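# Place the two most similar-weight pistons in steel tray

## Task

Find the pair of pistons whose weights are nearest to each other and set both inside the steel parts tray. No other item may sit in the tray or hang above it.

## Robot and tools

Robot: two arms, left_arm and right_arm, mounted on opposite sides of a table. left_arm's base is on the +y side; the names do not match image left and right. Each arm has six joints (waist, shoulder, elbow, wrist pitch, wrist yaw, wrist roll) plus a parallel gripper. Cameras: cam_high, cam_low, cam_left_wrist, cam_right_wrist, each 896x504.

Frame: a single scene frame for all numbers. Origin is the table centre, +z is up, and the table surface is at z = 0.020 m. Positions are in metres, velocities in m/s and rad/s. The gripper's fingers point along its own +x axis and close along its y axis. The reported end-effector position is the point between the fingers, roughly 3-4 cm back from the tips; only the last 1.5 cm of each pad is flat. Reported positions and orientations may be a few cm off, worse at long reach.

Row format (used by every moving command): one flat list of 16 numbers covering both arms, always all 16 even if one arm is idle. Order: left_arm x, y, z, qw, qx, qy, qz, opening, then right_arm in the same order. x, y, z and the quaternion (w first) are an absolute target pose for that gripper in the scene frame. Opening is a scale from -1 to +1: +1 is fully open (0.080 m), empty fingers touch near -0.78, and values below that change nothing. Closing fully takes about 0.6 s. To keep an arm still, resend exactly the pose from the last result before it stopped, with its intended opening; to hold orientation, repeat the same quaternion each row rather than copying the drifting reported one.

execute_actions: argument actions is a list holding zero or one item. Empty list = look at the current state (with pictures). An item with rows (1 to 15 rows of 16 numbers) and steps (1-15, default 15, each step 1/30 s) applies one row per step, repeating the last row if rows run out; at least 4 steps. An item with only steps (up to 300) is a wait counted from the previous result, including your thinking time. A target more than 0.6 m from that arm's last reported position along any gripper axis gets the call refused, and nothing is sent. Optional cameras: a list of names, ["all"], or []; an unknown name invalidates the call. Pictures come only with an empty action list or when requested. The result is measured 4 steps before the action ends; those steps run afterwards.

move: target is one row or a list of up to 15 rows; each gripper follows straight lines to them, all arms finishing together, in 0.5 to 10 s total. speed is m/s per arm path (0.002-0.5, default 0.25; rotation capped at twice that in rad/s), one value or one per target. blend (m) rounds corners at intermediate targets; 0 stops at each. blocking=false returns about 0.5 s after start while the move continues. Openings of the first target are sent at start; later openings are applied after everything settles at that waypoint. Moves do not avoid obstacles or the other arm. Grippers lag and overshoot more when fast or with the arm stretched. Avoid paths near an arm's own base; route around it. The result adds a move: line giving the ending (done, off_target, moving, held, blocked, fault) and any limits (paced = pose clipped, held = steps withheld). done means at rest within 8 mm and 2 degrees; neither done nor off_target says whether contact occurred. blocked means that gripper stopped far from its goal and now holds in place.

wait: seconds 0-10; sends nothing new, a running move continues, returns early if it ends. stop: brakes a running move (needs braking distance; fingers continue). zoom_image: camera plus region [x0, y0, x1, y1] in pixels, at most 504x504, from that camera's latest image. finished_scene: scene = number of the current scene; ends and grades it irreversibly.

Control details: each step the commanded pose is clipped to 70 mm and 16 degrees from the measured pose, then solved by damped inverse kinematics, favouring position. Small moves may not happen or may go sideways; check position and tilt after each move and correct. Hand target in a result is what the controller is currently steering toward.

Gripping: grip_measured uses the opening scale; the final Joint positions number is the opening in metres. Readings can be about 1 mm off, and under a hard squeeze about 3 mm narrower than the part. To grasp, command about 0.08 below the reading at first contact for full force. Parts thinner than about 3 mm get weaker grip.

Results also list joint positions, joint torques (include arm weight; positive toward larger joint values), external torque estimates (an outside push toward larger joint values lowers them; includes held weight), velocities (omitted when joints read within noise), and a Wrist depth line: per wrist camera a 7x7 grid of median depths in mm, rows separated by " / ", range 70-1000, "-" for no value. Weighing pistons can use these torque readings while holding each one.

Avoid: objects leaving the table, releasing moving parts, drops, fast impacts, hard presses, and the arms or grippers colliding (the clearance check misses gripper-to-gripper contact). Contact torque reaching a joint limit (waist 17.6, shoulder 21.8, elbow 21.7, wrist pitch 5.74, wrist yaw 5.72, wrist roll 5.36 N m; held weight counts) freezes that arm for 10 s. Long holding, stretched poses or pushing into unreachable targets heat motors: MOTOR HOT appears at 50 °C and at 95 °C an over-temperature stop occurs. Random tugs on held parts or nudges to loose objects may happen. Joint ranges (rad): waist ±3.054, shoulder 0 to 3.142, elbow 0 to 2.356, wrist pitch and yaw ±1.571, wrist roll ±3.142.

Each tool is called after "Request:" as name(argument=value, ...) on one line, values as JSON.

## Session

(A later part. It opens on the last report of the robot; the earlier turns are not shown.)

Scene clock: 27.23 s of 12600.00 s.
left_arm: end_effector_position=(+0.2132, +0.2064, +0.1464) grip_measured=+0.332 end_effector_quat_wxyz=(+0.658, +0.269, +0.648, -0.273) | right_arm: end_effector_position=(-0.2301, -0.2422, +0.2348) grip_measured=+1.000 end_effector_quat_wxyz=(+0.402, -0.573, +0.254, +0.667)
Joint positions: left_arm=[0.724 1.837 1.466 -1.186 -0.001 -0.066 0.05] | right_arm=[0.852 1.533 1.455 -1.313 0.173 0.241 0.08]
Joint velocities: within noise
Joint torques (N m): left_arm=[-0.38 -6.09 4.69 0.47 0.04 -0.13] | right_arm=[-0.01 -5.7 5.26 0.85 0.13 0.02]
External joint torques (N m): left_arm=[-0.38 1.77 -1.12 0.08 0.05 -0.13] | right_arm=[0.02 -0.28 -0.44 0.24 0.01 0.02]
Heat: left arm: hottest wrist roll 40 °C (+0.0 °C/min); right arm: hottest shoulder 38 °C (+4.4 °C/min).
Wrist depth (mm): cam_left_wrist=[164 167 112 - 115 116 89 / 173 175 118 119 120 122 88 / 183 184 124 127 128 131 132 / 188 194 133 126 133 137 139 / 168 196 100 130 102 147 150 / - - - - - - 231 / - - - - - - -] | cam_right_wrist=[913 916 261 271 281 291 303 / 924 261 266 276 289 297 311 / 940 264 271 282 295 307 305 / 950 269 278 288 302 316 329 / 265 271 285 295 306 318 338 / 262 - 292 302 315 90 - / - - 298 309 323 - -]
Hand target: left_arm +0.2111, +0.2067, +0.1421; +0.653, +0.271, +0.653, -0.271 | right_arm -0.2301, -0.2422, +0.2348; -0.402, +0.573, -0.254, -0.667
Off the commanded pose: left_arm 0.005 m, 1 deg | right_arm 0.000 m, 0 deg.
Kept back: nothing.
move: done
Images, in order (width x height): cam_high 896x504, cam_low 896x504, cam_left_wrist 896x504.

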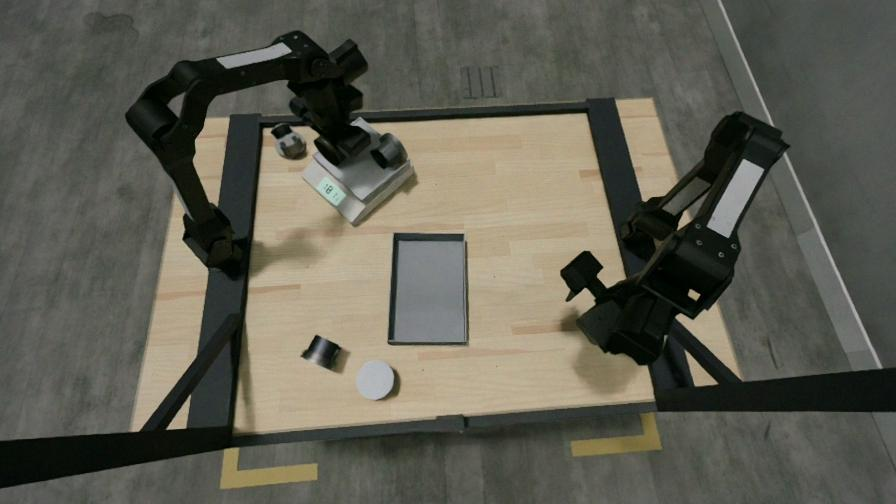

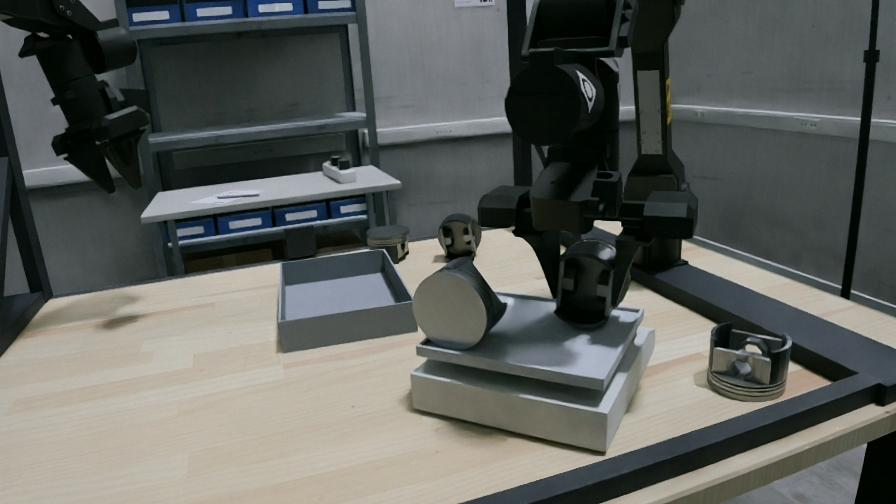

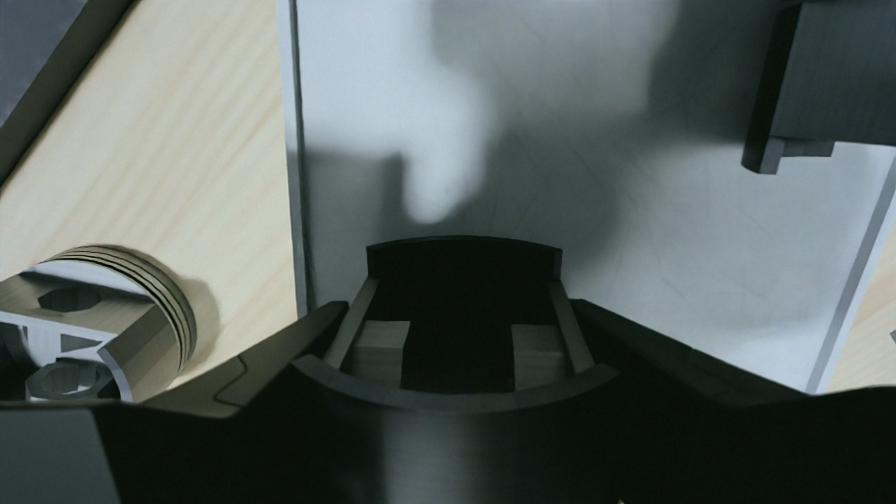

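Request:
move(target=[[0.211, 0.2067, 0.1395, 0.6533, 0.2706, 0.6533, -0.2706, 0.1, -0.2301, -0.2422, 0.2348, 0.402, -0.573, 0.254, 0.667, 1],[0.211, 0.2067, 0.1395, 0.6533, 0.2706, 0.6533, -0.2706, 0.38, -0.2301, -0.2422, 0.2348, 0.402, -0.573, 0.254, 0.667, 1]], speed=0.05, cameras=["cam_low","cam_high","cam_left_wrist"])

Request:
zoom_image(camera="cam_high", region=[290, 110, 430, 240])

Scene clock: 29.07 s of 12600.00 s.
left_arm: end_effector_position=(+0.2131, +0.2063, +0.1438) grip_measured=+0.377 end_effector_quat_wxyz=(+0.658, +0.269, +0.649, -0.273) | right_arm: end_effector_position=(-0.2301, -0.2422, +0.2348) grip_measured=+1.000 end_effector_quat_wxyz=(+0.402, -0.573, +0.254, +0.667)
Joint positions: left_arm=[0.724 1.838 1.458 -1.176 -0.001 -0.067 0.052] | right_arm=[0.852 1.533 1.455 -1.313 0.173 0.241 0.08]
Joint velocities: within noise
Joint torques (N m): left_arm=[-0.35 -6.07 4.71 0.46 0.04 -0.13] | right_arm=[0.03 -5.78 5.26 0.89 0.12 0.03]
External joint torques (N m): left_arm=[-0.36 1.72 -1.02 0.09 0.05 -0.12] | right_arm=[0.03 -0.38 -0.42 0.29 0 0.02]
Heat: left arm: hottest wrist roll 40 °C (+0.0 °C/min); right arm: hottest shoulder 38 °C (+4.1 °C/min).
Wrist depth (mm): cam_left_wrist=[162 164 110 - 114 114 89 / 171 173 117 116 118 120 84 / 180 182 122 125 127 127 131 / 186 191 130 124 131 135 136 / 166 199 97 129 124 143 147 / - - - 113 89 - 153 / - - - - - - -] | cam_right_wrist=[908 923 261 272 281 291 304 / 927 262 267 277 288 297 312 / 927 263 274 283 295 307 306 / 943 267 278 288 303 315 331 / 265 272 284 296 306 317 339 / 261 - 293 303 316 90 - / - - 296 310 324 - -]
Hand target: left_arm +0.2110, +0.2067, +0.1395; +0.653, +0.271, +0.653, -0.271 | right_arm -0.2301, -0.2422, +0.2348; -0.402, +0.573, -0.254, -0.667
Off the commanded pose: left_arm 0.005 m, 1 deg | right_arm 0.000 m, 0 deg.
Kept back: nothing.
move: done
Images, in order (width x height): cam_high 896x504, cam_low 896x504, cam_left_wrist 896x504.

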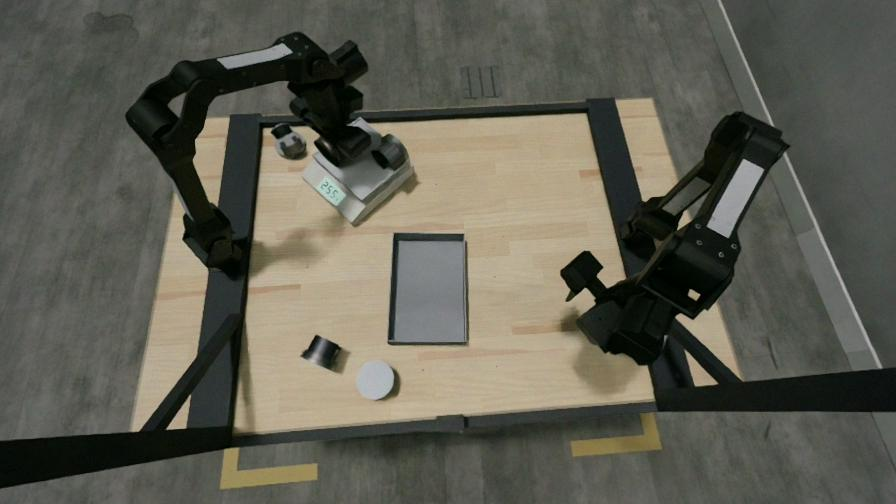

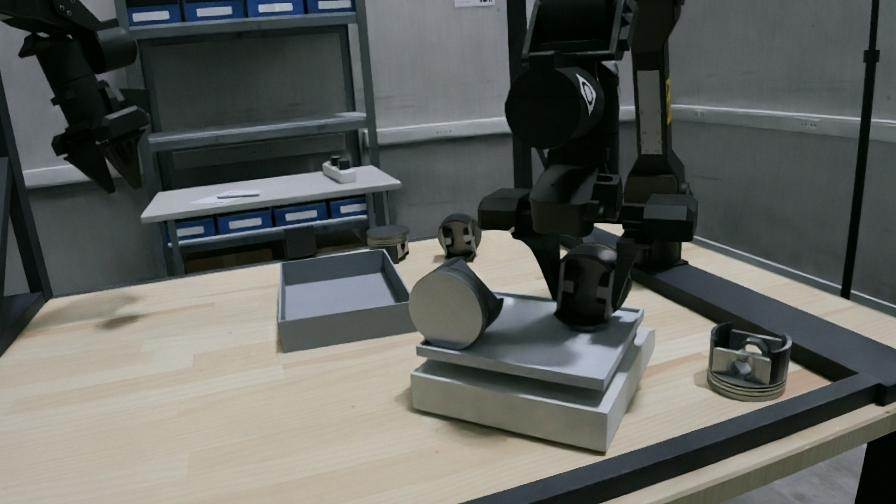

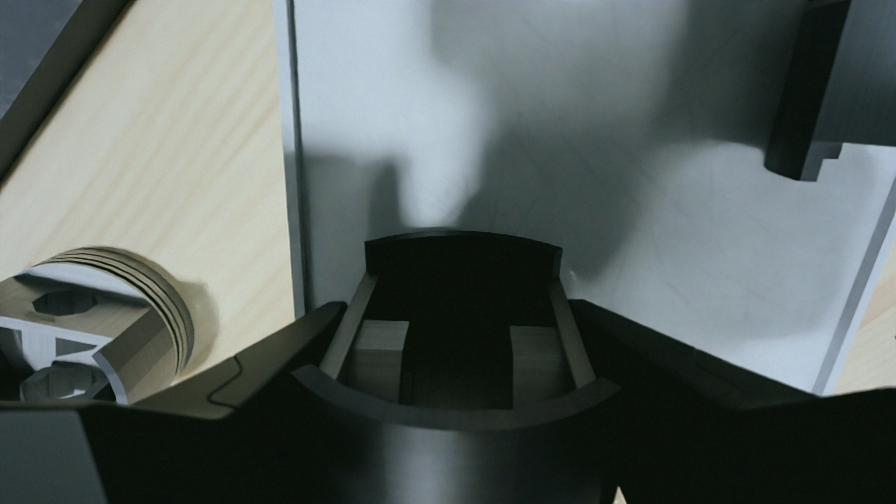

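Scaled by 3.600.

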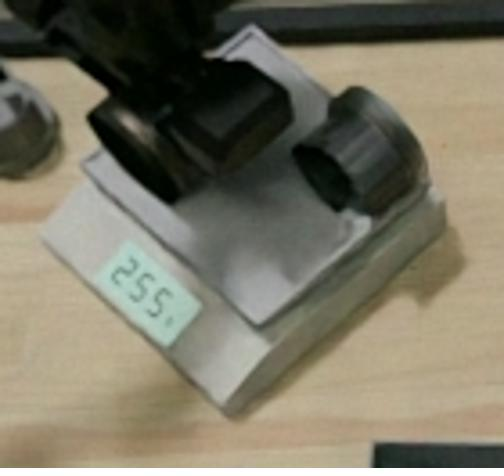

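Request:
move(target=[[0.211, 0.2067, 0.1395, 0.6533, 0.2706, 0.6533, -0.2706, 0.48, -0.2301, -0.2422, 0.2348, 0.402, -0.573, 0.254, 0.667, 1]], speed=0.05, cameras=["cam_low","cam_high","cam_left_wrist"])

Request:
zoom_image(camera="cam_high", region=[290, 110, 430, 240])

Request:
zoom_image(camera="cam_low", region=[400, 200, 720, 460])

Scene clock: 30.07 s of 12600.00 s.
left_arm: end_effector_position=(+0.2132, +0.2061, +0.1438) grip_measured=+0.477 end_effector_quat_wxyz=(+0.658, +0.269, +0.648, -0.273) | right_arm: end_effector_position=(-0.2301, -0.2422, +0.2348) grip_measured=+1.000 end_effector_quat_wxyz=(+0.402, -0.573, +0.254, +0.667)
Joint positions: left_arm=[0.724 1.838 1.458 -1.175 -0.001 -0.067 0.056] | right_arm=[0.852 1.533 1.455 -1.313 0.173 0.241 0.08]
Joint velocities: within noise
Joint torques (N m): left_arm=[-0.37 -6.09 4.68 0.39 0.04 -0.12] | right_arm=[-0.06 -5.69 5.14 0.9 0.17 0.02]
External joint torques (N m): left_arm=[-0.33 1.78 -1.11 0.01 0.04 -0.12] | right_arm=[-0.02 -0.23 -0.57 0.3 0.06 0.02]
Heat: left arm: hottest wrist roll 40 °C (+0.0 °C/min); right arm: hottest shoulder 38 °C (+4.0 °C/min).
Wrist depth (mm): cam_left_wrist=[162 165 110 - 114 115 88 / 171 173 117 117 119 121 87 / 181 183 122 125 127 128 129 / 188 193 130 128 132 136 136 / 168 196 94 132 100 144 147 / - - - - - - 228 / - - - - - - -] | cam_right_wrist=[907 934 262 272 281 291 303 / 934 261 267 277 288 294 313 / 929 262 273 283 295 307 306 / 947 268 279 288 302 314 330 / 265 271 284 297 306 317 339 / 262 - 293 302 316 90 - / - - 295 310 322 - -]
Hand target: left_arm +0.2110, +0.2067, +0.1395; +0.653, +0.271, +0.653, -0.271 | right_arm -0.2301, -0.2422, +0.2348; -0.402, +0.573, -0.254, -0.667
Off the commanded pose: left_arm 0.005 m, 1 deg | right_arm 0.000 m, 0 deg.
Kept back: nothing.
move: done
Images, in order (width x height): cam_high 896x504, cam_low 896x504, cam_left_wrist 896x504.

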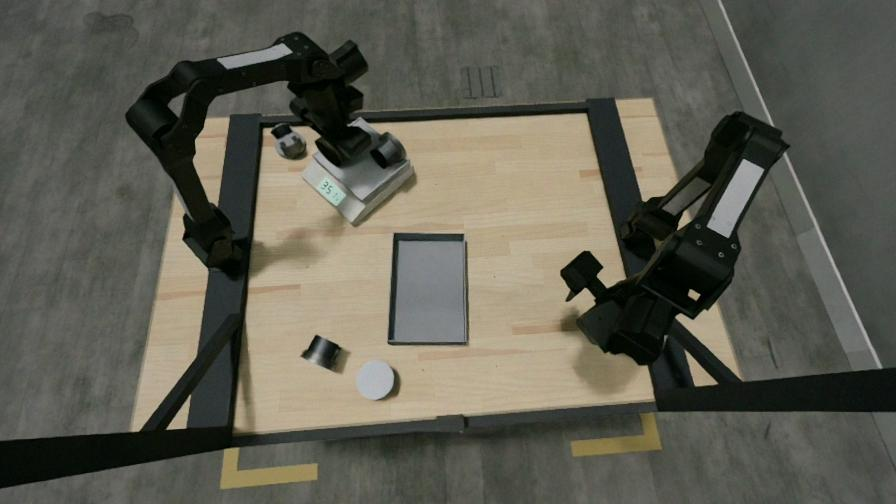

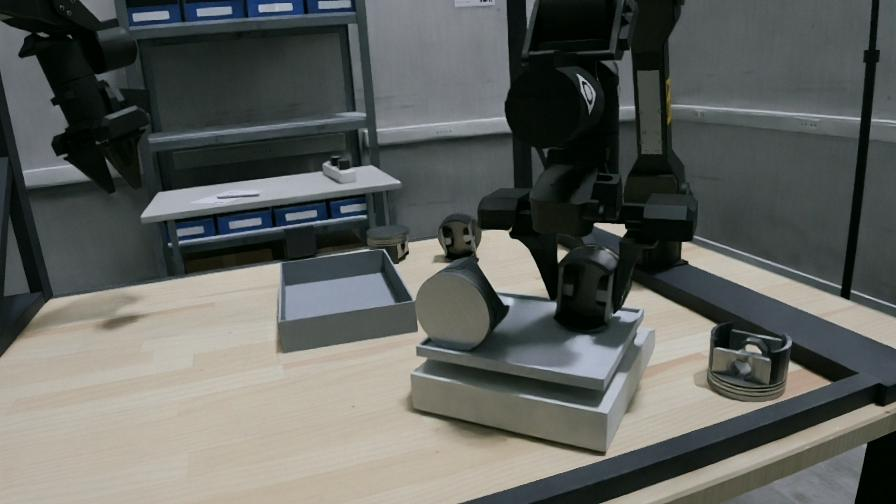

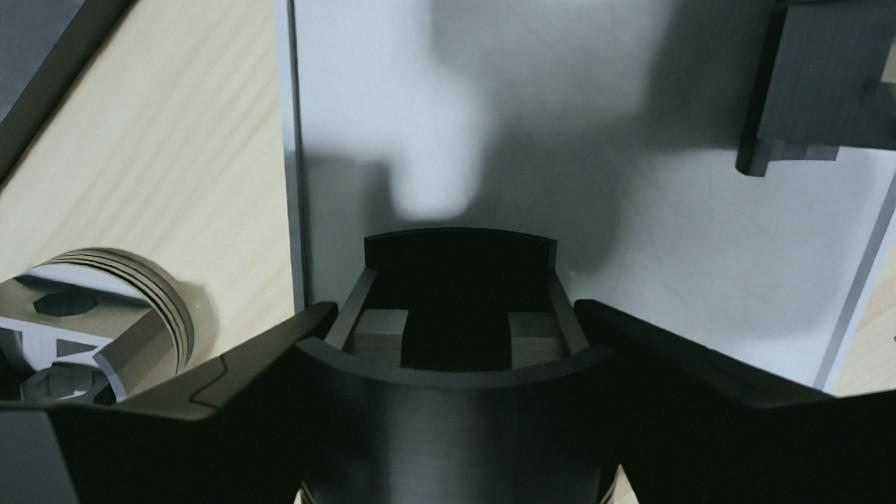

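Scaled by 3.600.

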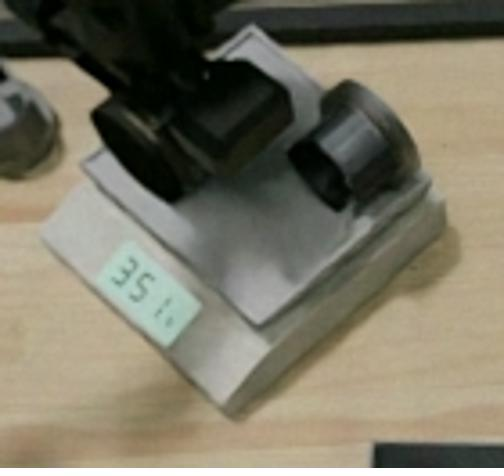

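Scaled by 1.575.

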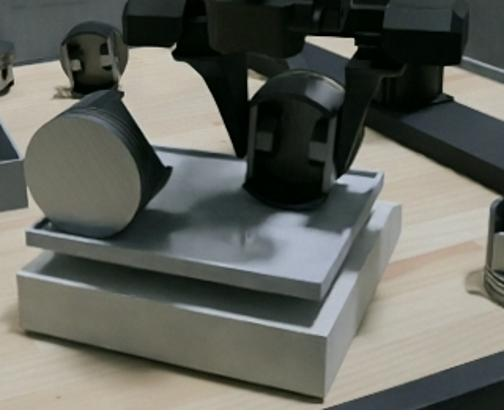

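Request:
move(target=[[0.211, 0.2067, 0.1395, 0.6533, 0.2706, 0.6533, -0.2706, 0.6, -0.2301, -0.2422, 0.2348, 0.402, -0.573, 0.254, 0.667, 1],[0.211, 0.2067, 0.21, 0.6533, 0.2706, 0.6533, -0.2706, 0.6, -0.2301, -0.2422, 0.2348, 0.402, -0.573, 0.254, 0.667, 1],[0.09, 0.19, 0.24, 0.5, 0.5, 0.5, -0.5, 1, -0.2301, -0.2422, 0.2348, 0.402, -0.573, 0.254, 0.667, 1]], speed=[0.1,0.15,0.3], blend=[0,0.02,0])

Request:
zoom_image(camera="cam_left_wrist", region=[260, 180, 480, 380])

Scene clock: 33.73 s of 12600.00 s.
left_arm: end_effector_position=(+0.0919, +0.1881, +0.2398) grip_measured=+1.000 end_effector_quat_wxyz=(+0.503, +0.498, +0.501, -0.498) | right_arm: end_effector_position=(-0.2301, -0.2422, +0.2348) grip_measured=+1.000 end_effector_quat_wxyz=(+0.402, -0.573, +0.254, +0.667)
Joint positions: left_arm=[0.367 1.678 1.649 -1.54 -0.001 0.354 0.08] | right_arm=[0.852 1.533 1.455 -1.313 0.173 0.241 0.08]
Joint velocities: within noise
Joint torques (N m): left_arm=[-0.35 -6.58 4.51 0.29 0.06 0.15] | right_arm=[0.08 -5.72 5.18 0.89 0.13 0]
External joint torques (N m): left_arm=[-0.32 -0.12 -1.11 -0.05 0.04 0.15] | right_arm=[0.07 -0.36 -0.52 0.26 0.02 0]
Heat: left arm: hottest wrist roll 40 °C (+0.0 °C/min); right arm: hottest shoulder 38 °C (+3.6 °C/min).
Wrist depth (mm): cam_left_wrist=[131 192 200 256 260 264 266 / 206 205 208 264 275 278 282 / 214 215 221 251 290 295 297 / 158 174 237 301 307 313 315 / 162 164 282 323 323 326 335 / - - 341 346 349 87 - / - - 354 357 361 - -] | cam_right_wrist=[903 926 262 272 283 290 304 / 928 262 266 277 289 296 313 / 941 264 274 282 295 307 306 / 948 267 278 290 303 316 331 / 266 271 285 295 307 317 340 / 261 - 292 302 315 90 - / - - 296 311 323 - -]
Hand target: left_arm +0.0901, +0.1900, +0.2400; +0.500, +0.500, +0.500, -0.500 | right_arm -0.2301, -0.2422, +0.2348; -0.402, +0.573, -0.254, -0.667
Off the commanded pose: left_arm 0.003 m, 0 deg | right_arm 0.000 m, 0 deg.
Kept back: nothing.
move: done

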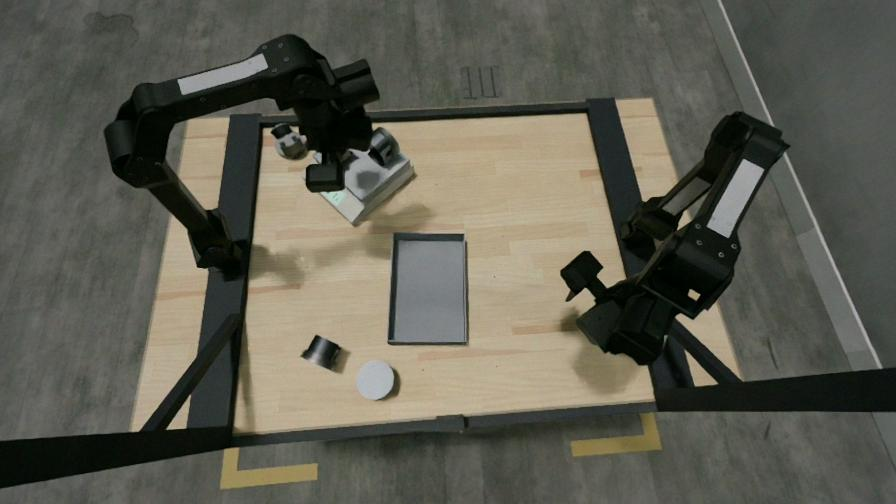

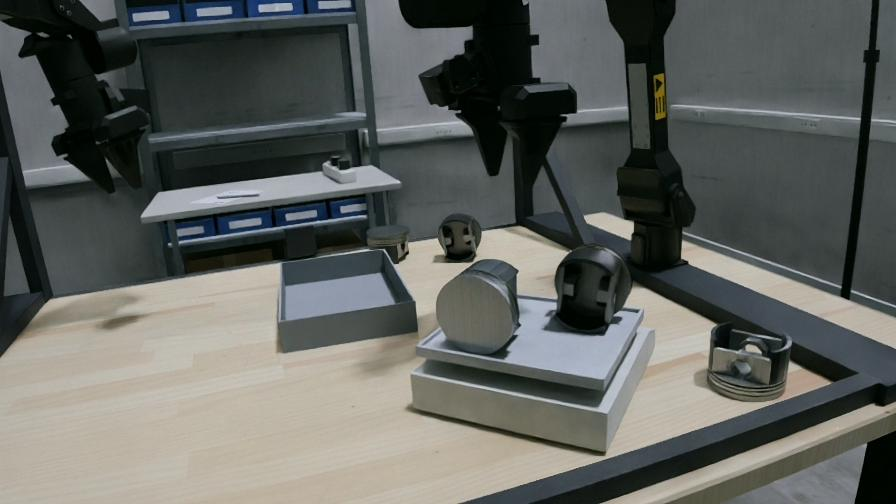

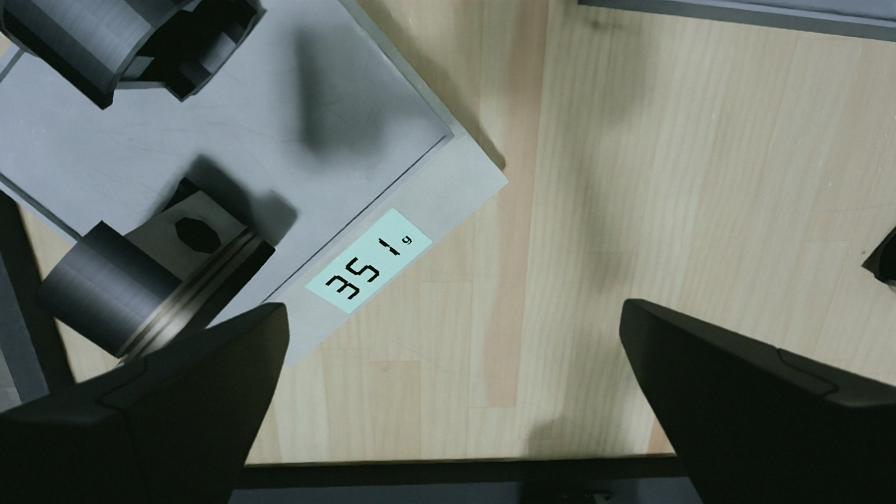

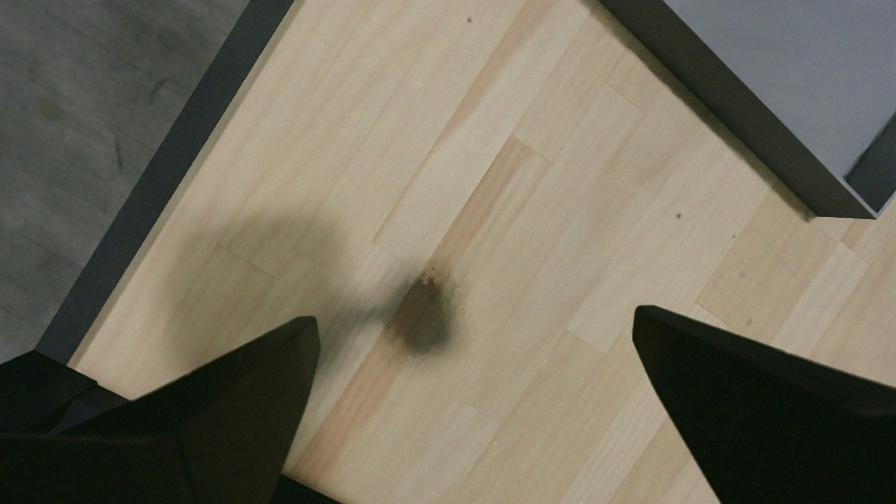

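Scaled by 2.291.

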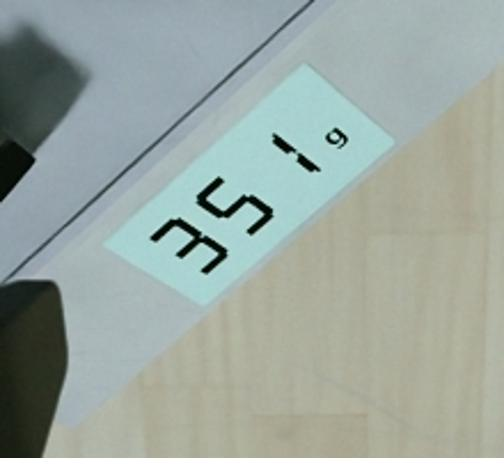

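Request:
move(target=[-0.195, 0.225, 0.19, 0.5, 0.5, 0.5, -0.5, 1, -0.2301, -0.2422, 0.2348, 0.402, -0.573, 0.254, 0.667, 1])

Scene clock: 35.70 s of 12600.00 s.
left_arm: end_effector_position=(-0.1932, +0.2269, +0.1907) grip_measured=+1.000 end_effector_quat_wxyz=(+0.499, +0.500, +0.500, -0.501) | right_arm: end_effector_position=(-0.2301, -0.2422, +0.2348) grip_measured=+1.000 end_effector_quat_wxyz=(+0.402, -0.573, +0.254, +0.667)
Joint positions: left_arm=[-0.644 1.668 1.442 -1.344 0.002 -0.647 0.08] | right_arm=[0.852 1.533 1.455 -1.313 0.173 0.241 0.08]
Joint velocities: within noise
Joint torques (N m): left_arm=[-0.26 -4.56 6.55 0.45 -0.12 -0.13] | right_arm=[0 -5.6 5.23 0.91 0.1 -0.02]
External joint torques (N m): left_arm=[-0.3 1.96 0.82 0.12 -0.08 -0.13] | right_arm=[0 -0.29 -0.45 0.28 -0.02 -0.02]
Heat: left arm: hottest wrist roll 40 °C (+0.0 °C/min); right arm: hottest shoulder 38 °C (+3.4 °C/min).
Wrist depth (mm): cam_left_wrist=[205 208 209 212 213 170 218 / 217 219 221 223 224 228 232 / 228 231 233 236 234 240 - / 242 245 246 246 176 254 - / 256 252 260 268 192 266 - / - - 281 285 288 87 - / - - 298 301 301 - -] | cam_right_wrist=[913 923 261 271 281 290 303 / 923 261 267 277 289 296 311 / 925 262 273 284 296 308 305 / 941 268 278 289 302 317 331 / 266 271 284 295 306 318 339 / 262 - 292 303 315 90 - / - - 297 308 324 - -]
Hand target: left_arm -0.1950, +0.2250, +0.1900; +0.500, +0.500, +0.500, -0.500 | right_arm -0.2301, -0.2422, +0.2348; -0.402, +0.573, -0.254, -0.667
Off the commanded pose: left_arm 0.003 m, 0 deg | right_arm 0.000 m, 0 deg.
Kept back: nothing.
move: done

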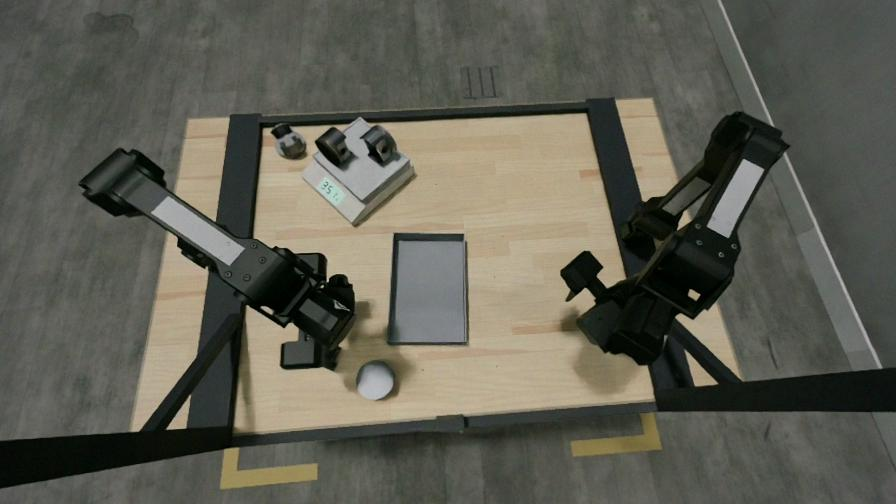

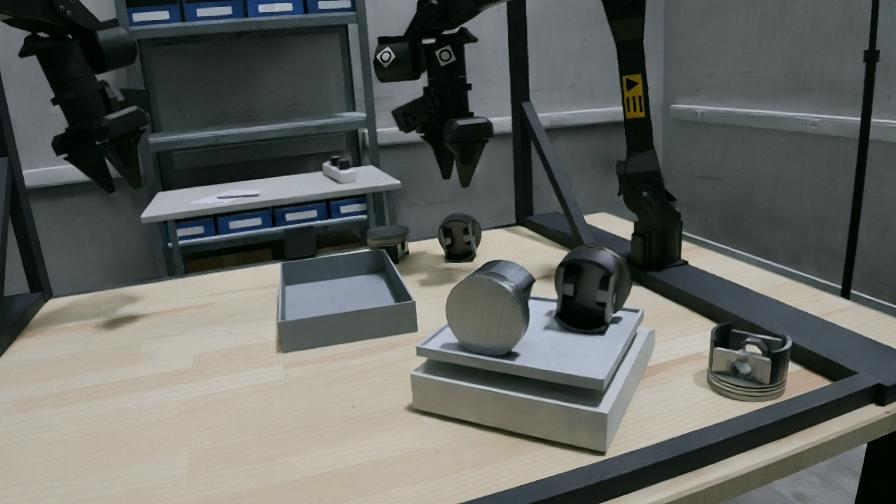

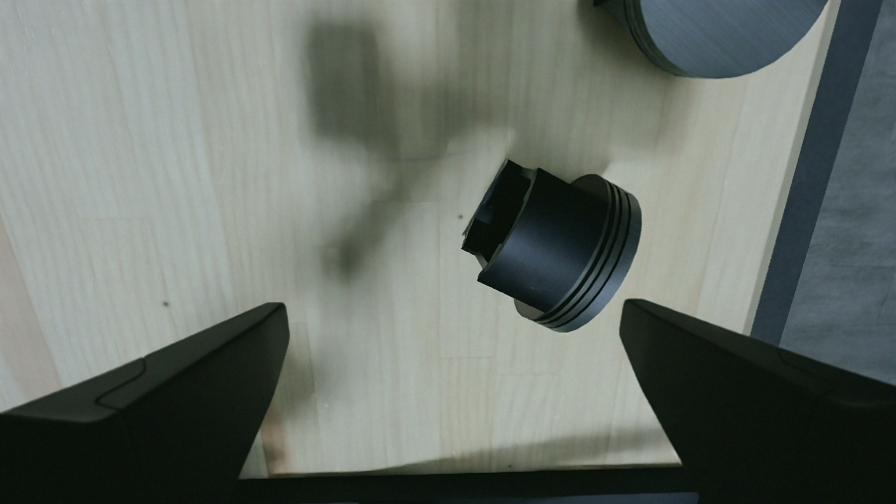

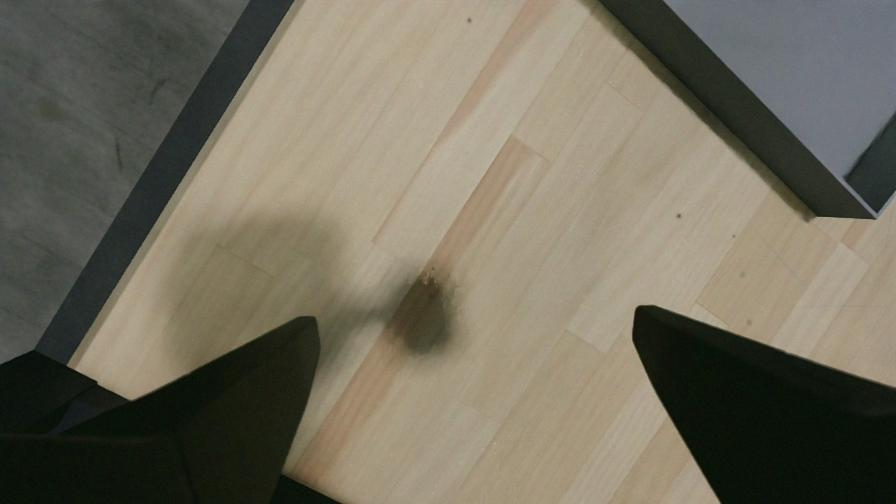

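Request:
move(target=[-0.286, 0.165, 0.19, 0.3428, 0.6185, 0.3428, -0.6185, 1, -0.2301, -0.2422, 0.2348, 0.402, -0.573, 0.254, 0.667, 1], cameras=["cam_left_wrist","cam_high"])

Scene clock: 37.87 s of 12600.00 s.
left_arm: end_effector_position=(-0.2841, +0.1660, +0.1927) grip_measured=+1.000 end_effector_quat_wxyz=(+0.345, +0.615, +0.345, -0.620) end_effector_velocity=(+0.000, +0.000, +0.008) end_effector_angular_velocity=(-0.010, -0.001, -0.010) | right_arm: end_effector_position=(-0.2301, -0.2422, +0.2348) grip_measured=+1.000 end_effector_quat_wxyz=(+0.402, -0.573, +0.254, +0.667)
Joint positions: left_arm=[-0.732 2.098 2.018 -1.484 0.002 -0.187 0.08] | right_arm=[0.852 1.533 1.455 -1.313 0.173 0.241 0.08]
Joint velocities: left_arm=[-0.002 -0.002 0.027 -0.022 -0.007 0.007 0] | right_arm=[within noise]
Joint torques (N m): left_arm=[-0.36 -7.13 6.42 0.26 -0.1 0.15] | right_arm=[0.04 -5.67 5.29 0.91 0.14 -0.01]
External joint torques (N m): left_arm=[-0.45 2.4 0.73 -0.11 -0.08 0.15] | right_arm=[0.03 -0.25 -0.4 0.3 0.03 -0.02]
Heat: left arm: hottest wrist roll 40 °C (+0.0 °C/min); right arm: hottest shoulder 38 °C (+3.2 °C/min).
Wrist depth (mm): cam_left_wrist=[201 202 207 208 213 936 956 / 212 211 216 174 224 978 - / 225 225 229 185 238 - - / 234 241 245 249 252 260 - / 252 252 257 242 265 269 - / - - 278 200 288 87 - / - - 296 305 310 - -] | cam_right_wrist=[905 931 262 271 282 290 303 / 913 261 266 279 290 295 312 / 927 263 273 284 295 307 306 / 944 267 277 289 301 317 331 / 266 273 283 296 307 316 340 / 262 - 293 303 315 90 - / - - 297 310 324 - -]
Hand target: left_arm -0.2860, +0.1650, +0.1899; +0.343, +0.618, +0.343, -0.619 | right_arm -0.2301, -0.2422, +0.2348; -0.402, +0.573, -0.254, -0.667
Off the commanded pose: left_arm 0.003 m, 1 deg | right_arm 0.000 m, 0 deg.
Kept back: nothing.
move: done
Images, in order (width x height): cam_high 896x504, cam_left_wrist 896x504.

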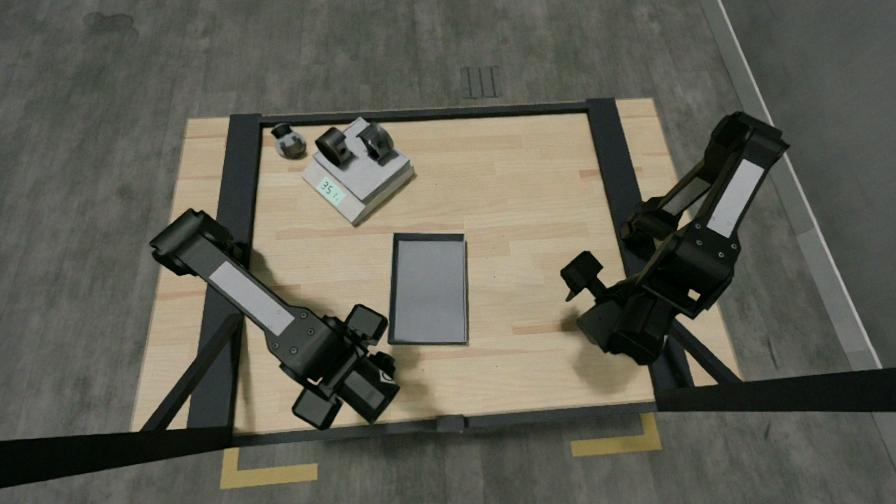

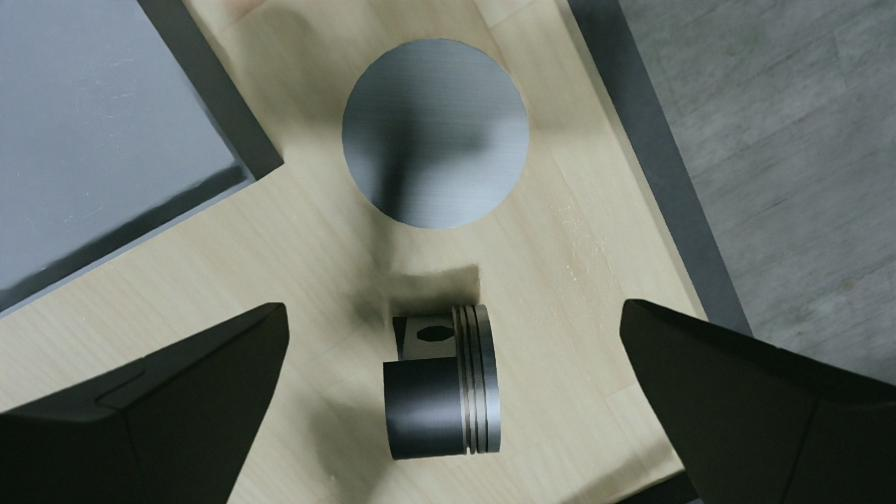

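Request:
move(target=[[-0.299, 0.136, 0.15, 0.3428, 0.6185, 0.3428, -0.6185, 1, -0.2301, -0.2422, 0.2348, 0.402, -0.573, 0.254, 0.667, 1],[-0.299, 0.136, 0.105, 0.3428, 0.6185, 0.3428, -0.6185, 1, -0.2301, -0.2422, 0.2348, 0.402, -0.573, 0.254, 0.667, 1]], speed=0.15, blend=[0.02,0], cameras=["cam_left_wrist","cam_low"])

Scene clock: 39.40 s of 12600.00 s.
left_arm: end_effector_position=(-0.3015, +0.1355, +0.1112) grip_measured=+1.000 end_effector_quat_wxyz=(+0.344, +0.612, +0.342, -0.624) | right_arm: end_effector_position=(-0.2301, -0.2422, +0.2348) grip_measured=+1.000 end_effector_quat_wxyz=(+0.402, -0.573, +0.254, +0.667)
Joint positions: left_arm=[-0.715 2.235 1.91 -1.23 0.002 -0.163 0.08] | right_arm=[0.852 1.533 1.455 -1.313 0.173 0.241 0.08]
Joint velocities: within noise
Joint torques (N m): left_arm=[0.21 -8.56 4.54 0.49 -0.09 0.15] | right_arm=[0.06 -5.75 5.26 0.92 0.17 0.03]
External joint torques (N m): left_arm=[0.14 2.02 -1.25 0.11 -0.07 0.15] | right_arm=[0.09 -0.22 -0.51 0.31 0.05 0.02]
Heat: left arm: hottest wrist roll 40 °C (+0.0 °C/min); right arm: hottest shoulder 38 °C (+3.0 °C/min).
Wrist depth (mm): cam_left_wrist=[132 133 134 137 138 855 879 / 137 140 142 143 144 151 929 / - 147 148 147 153 157 996 / - 153 154 107 160 166 - / 160 132 113 114 118 172 - / - - 122 121 181 87 - / - - 191 193 198 - -] | cam_right_wrist=[907 921 261 272 282 290 303 / 920 262 267 278 288 294 312 / 949 263 272 284 294 307 305 / 946 268 278 288 301 314 331 / 266 272 285 296 307 318 340 / 263 - 292 302 316 90 - / - - 297 309 322 - -]
Hand target: left_arm -0.2990, +0.1360, +0.1051; +0.343, +0.619, +0.343, -0.618 | right_arm -0.2301, -0.2422, +0.2348; -0.402, +0.573, -0.254, -0.667
Off the commanded pose: left_arm 0.007 m, 1 deg | right_arm 0.000 m, 0 deg.
Kept back: nothing.
move: done
Images, in order (width x height): cam_low 896x504, cam_left_wrist 896x504.

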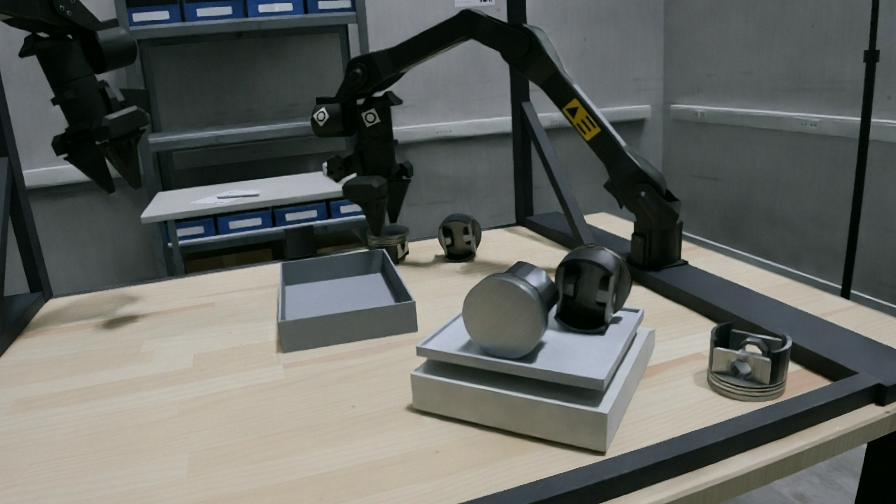

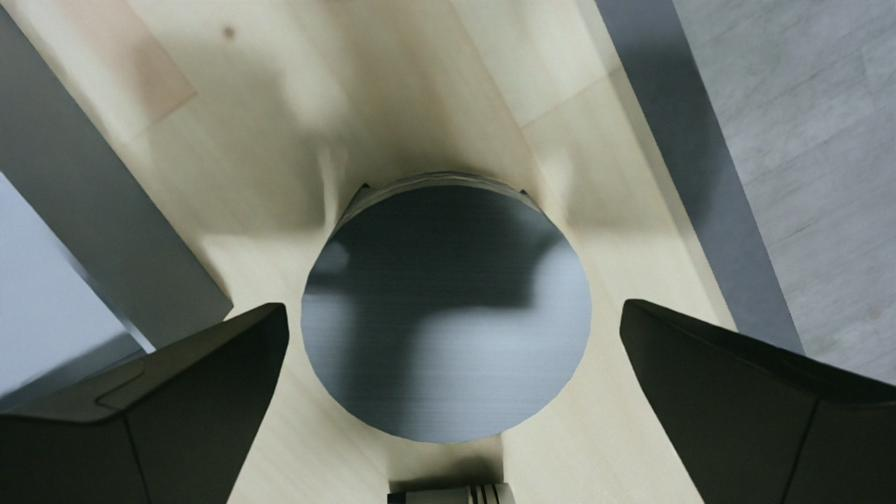

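Request:
move(target=[[-0.297, 0.1365, 0.084, 0.3428, 0.6185, 0.3428, -0.6185, 1, -0.2301, -0.2422, 0.2348, 0.402, -0.573, 0.254, 0.667, 1]], speed=0.08, cameras=["cam_left_wrist","cam_low"])

Scene clock: 40.40 s of 12600.00 s.
left_arm: end_effector_position=(-0.3004, +0.1355, +0.0923) grip_measured=+1.000 end_effector_quat_wxyz=(+0.345, +0.611, +0.341, -0.626) | right_arm: end_effector_position=(-0.2301, -0.2422, +0.2348) grip_measured=+1.000 end_effector_quat_wxyz=(+0.402, -0.573, +0.254, +0.667)
Joint positions: left_arm=[-0.713 2.236 1.837 -1.15 0.002 -0.16 0.08] | right_arm=[0.852 1.533 1.455 -1.313 0.173 0.241 0.08]
Joint velocities: within noise
Joint torques (N m): left_arm=[0.3 -8.1 4.33 0.5 -0.09 0.15] | right_arm=[-0.03 -5.65 5.28 0.88 0.15 0]
External joint torques (N m): left_arm=[0.36 2.49 -1.46 0.1 -0.08 0.15] | right_arm=[-0.03 -0.21 -0.4 0.27 0.04 -0.01]
Heat: left arm: hottest wrist roll 40 °C (+0.0 °C/min); right arm: hottest shoulder 38 °C (+3.0 °C/min).
Wrist depth (mm): cam_left_wrist=[115 115 117 119 120 123 856 / 121 122 123 125 126 128 899 / 126 128 130 130 133 136 957 / - 135 135 - 140 143 - / - 132 - - 94 150 - / - - 99 99 98 87 - / - - 165 105 172 - -] | cam_right_wrist=[911 915 262 271 281 290 304 / 931 262 265 276 289 297 311 / 947 263 275 283 295 308 306 / 928 268 278 290 301 315 330 / 266 272 285 295 308 317 339 / 262 - 292 303 314 90 - / - - 297 309 324 - -]
Hand target: left_arm -0.2969, +0.1366, +0.0841; +0.343, +0.619, +0.343, -0.618 | right_arm -0.2301, -0.2422, +0.2348; -0.402, +0.573, -0.254, -0.667
Off the commanded pose: left_arm 0.009 m, 1 deg | right_arm 0.000 m, 0 deg.
Kept back: nothing.
move: off_target (left_arm)
Images, in order (width x height): cam_low 896x504, cam_left_wrist 896x504.

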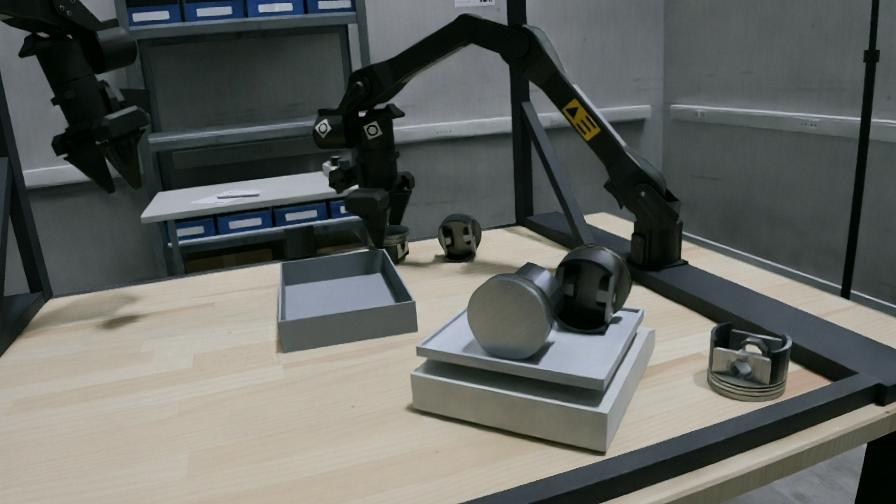

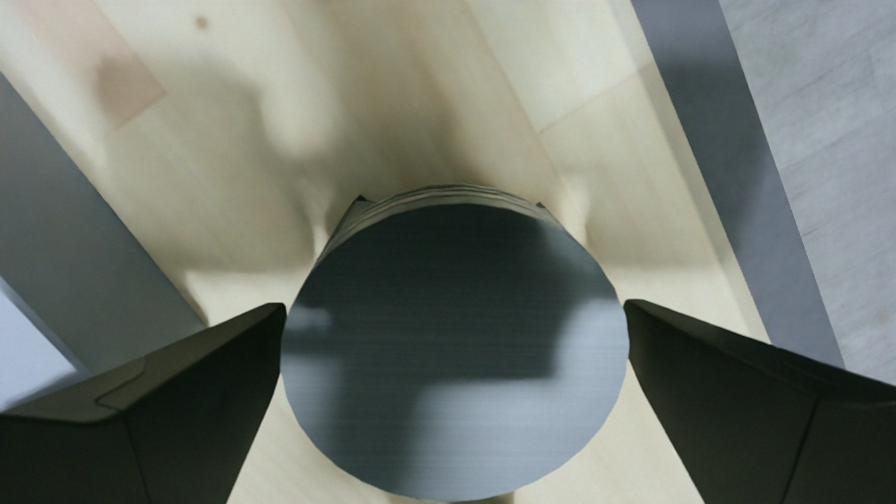

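Request:
move(target=[[-0.299, 0.1355, 0.088, 0.3428, 0.6185, 0.3428, -0.6185, 0.6, -0.2301, -0.2422, 0.2348, 0.402, -0.573, 0.254, 0.667, 1]], speed=0.08, cameras=["cam_left_wrist","cam_low"])

Scene clock: 41.33 s of 12600.00 s.
left_arm: end_effector_position=(-0.2994, +0.1363, +0.0924) grip_measured=+0.784 end_effector_quat_wxyz=(+0.344, +0.614, +0.342, -0.622) | right_arm: end_effector_position=(-0.2301, -0.2422, +0.2348) grip_measured=+1.000 end_effector_quat_wxyz=(+0.402, -0.573, +0.254, +0.667)
Joint positions: left_arm=[-0.713 2.24 1.845 -1.163 0.001 -0.16 0.07] | right_arm=[0.852 1.533 1.455 -1.313 0.173 0.241 0.08]
Joint velocities: within noise
Joint torques (N m): left_arm=[0.1 -7.91 6.34 0.14 -0.03 0.08] | right_arm=[0.05 -5.73 5.2 0.91 0.14 0.01]
External joint torques (N m): left_arm=[0.07 2.66 0.59 -0.24 -0.01 0.08] | right_arm=[0.06 -0.32 -0.47 0.31 0.03 0]
Heat: left arm: hottest wrist roll 40 °C (+0.0 °C/min); right arm: hottest shoulder 38 °C (+2.9 °C/min).
Wrist depth (mm): cam_left_wrist=[115 115 117 118 120 122 850 / 121 122 123 125 126 128 907 / 126 129 130 130 133 136 948 / - 136 136 - 141 143 - / - 132 - - 94 151 - / - - - 99 98 - - / - - 169 106 174 - -] | cam_right_wrist=[916 921 262 271 282 292 304 / 924 261 266 276 288 295 311 / 920 263 273 282 296 307 306 / 933 267 278 288 304 316 330 / 266 271 285 295 308 317 338 / 263 - 292 302 315 90 - / - - 297 310 322 - -]
Hand target: left_arm -0.2990, +0.1356, +0.0879; +0.343, +0.618, +0.343, -0.618 | right_arm -0.2301, -0.2422, +0.2348; -0.402, +0.573, -0.254, -0.667
Off the commanded pose: left_arm 0.005 m, 1 deg | right_arm 0.000 m, 0 deg.
Kept back: nothing.
move: done
Images, in order (width x height): cam_low 896x504, cam_left_wrist 896x504.

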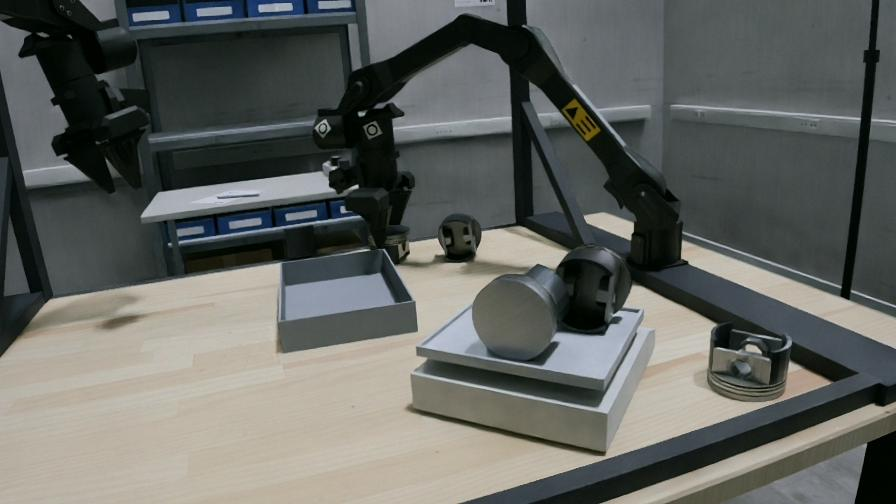

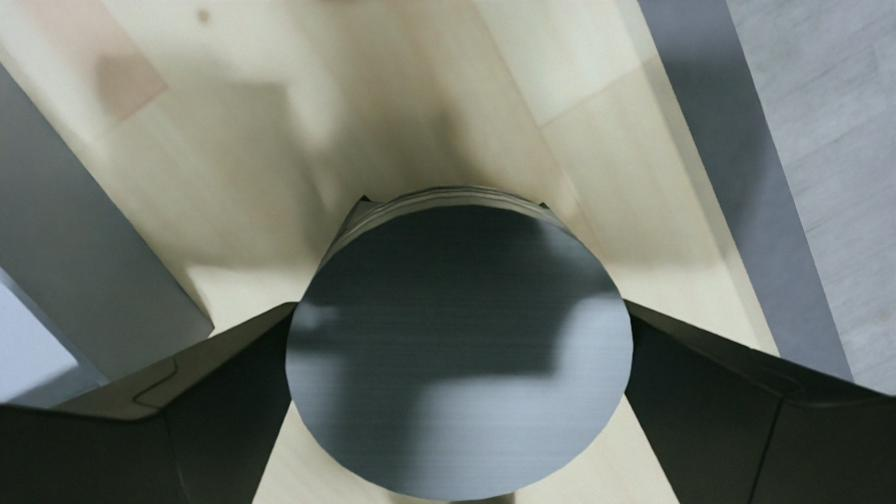

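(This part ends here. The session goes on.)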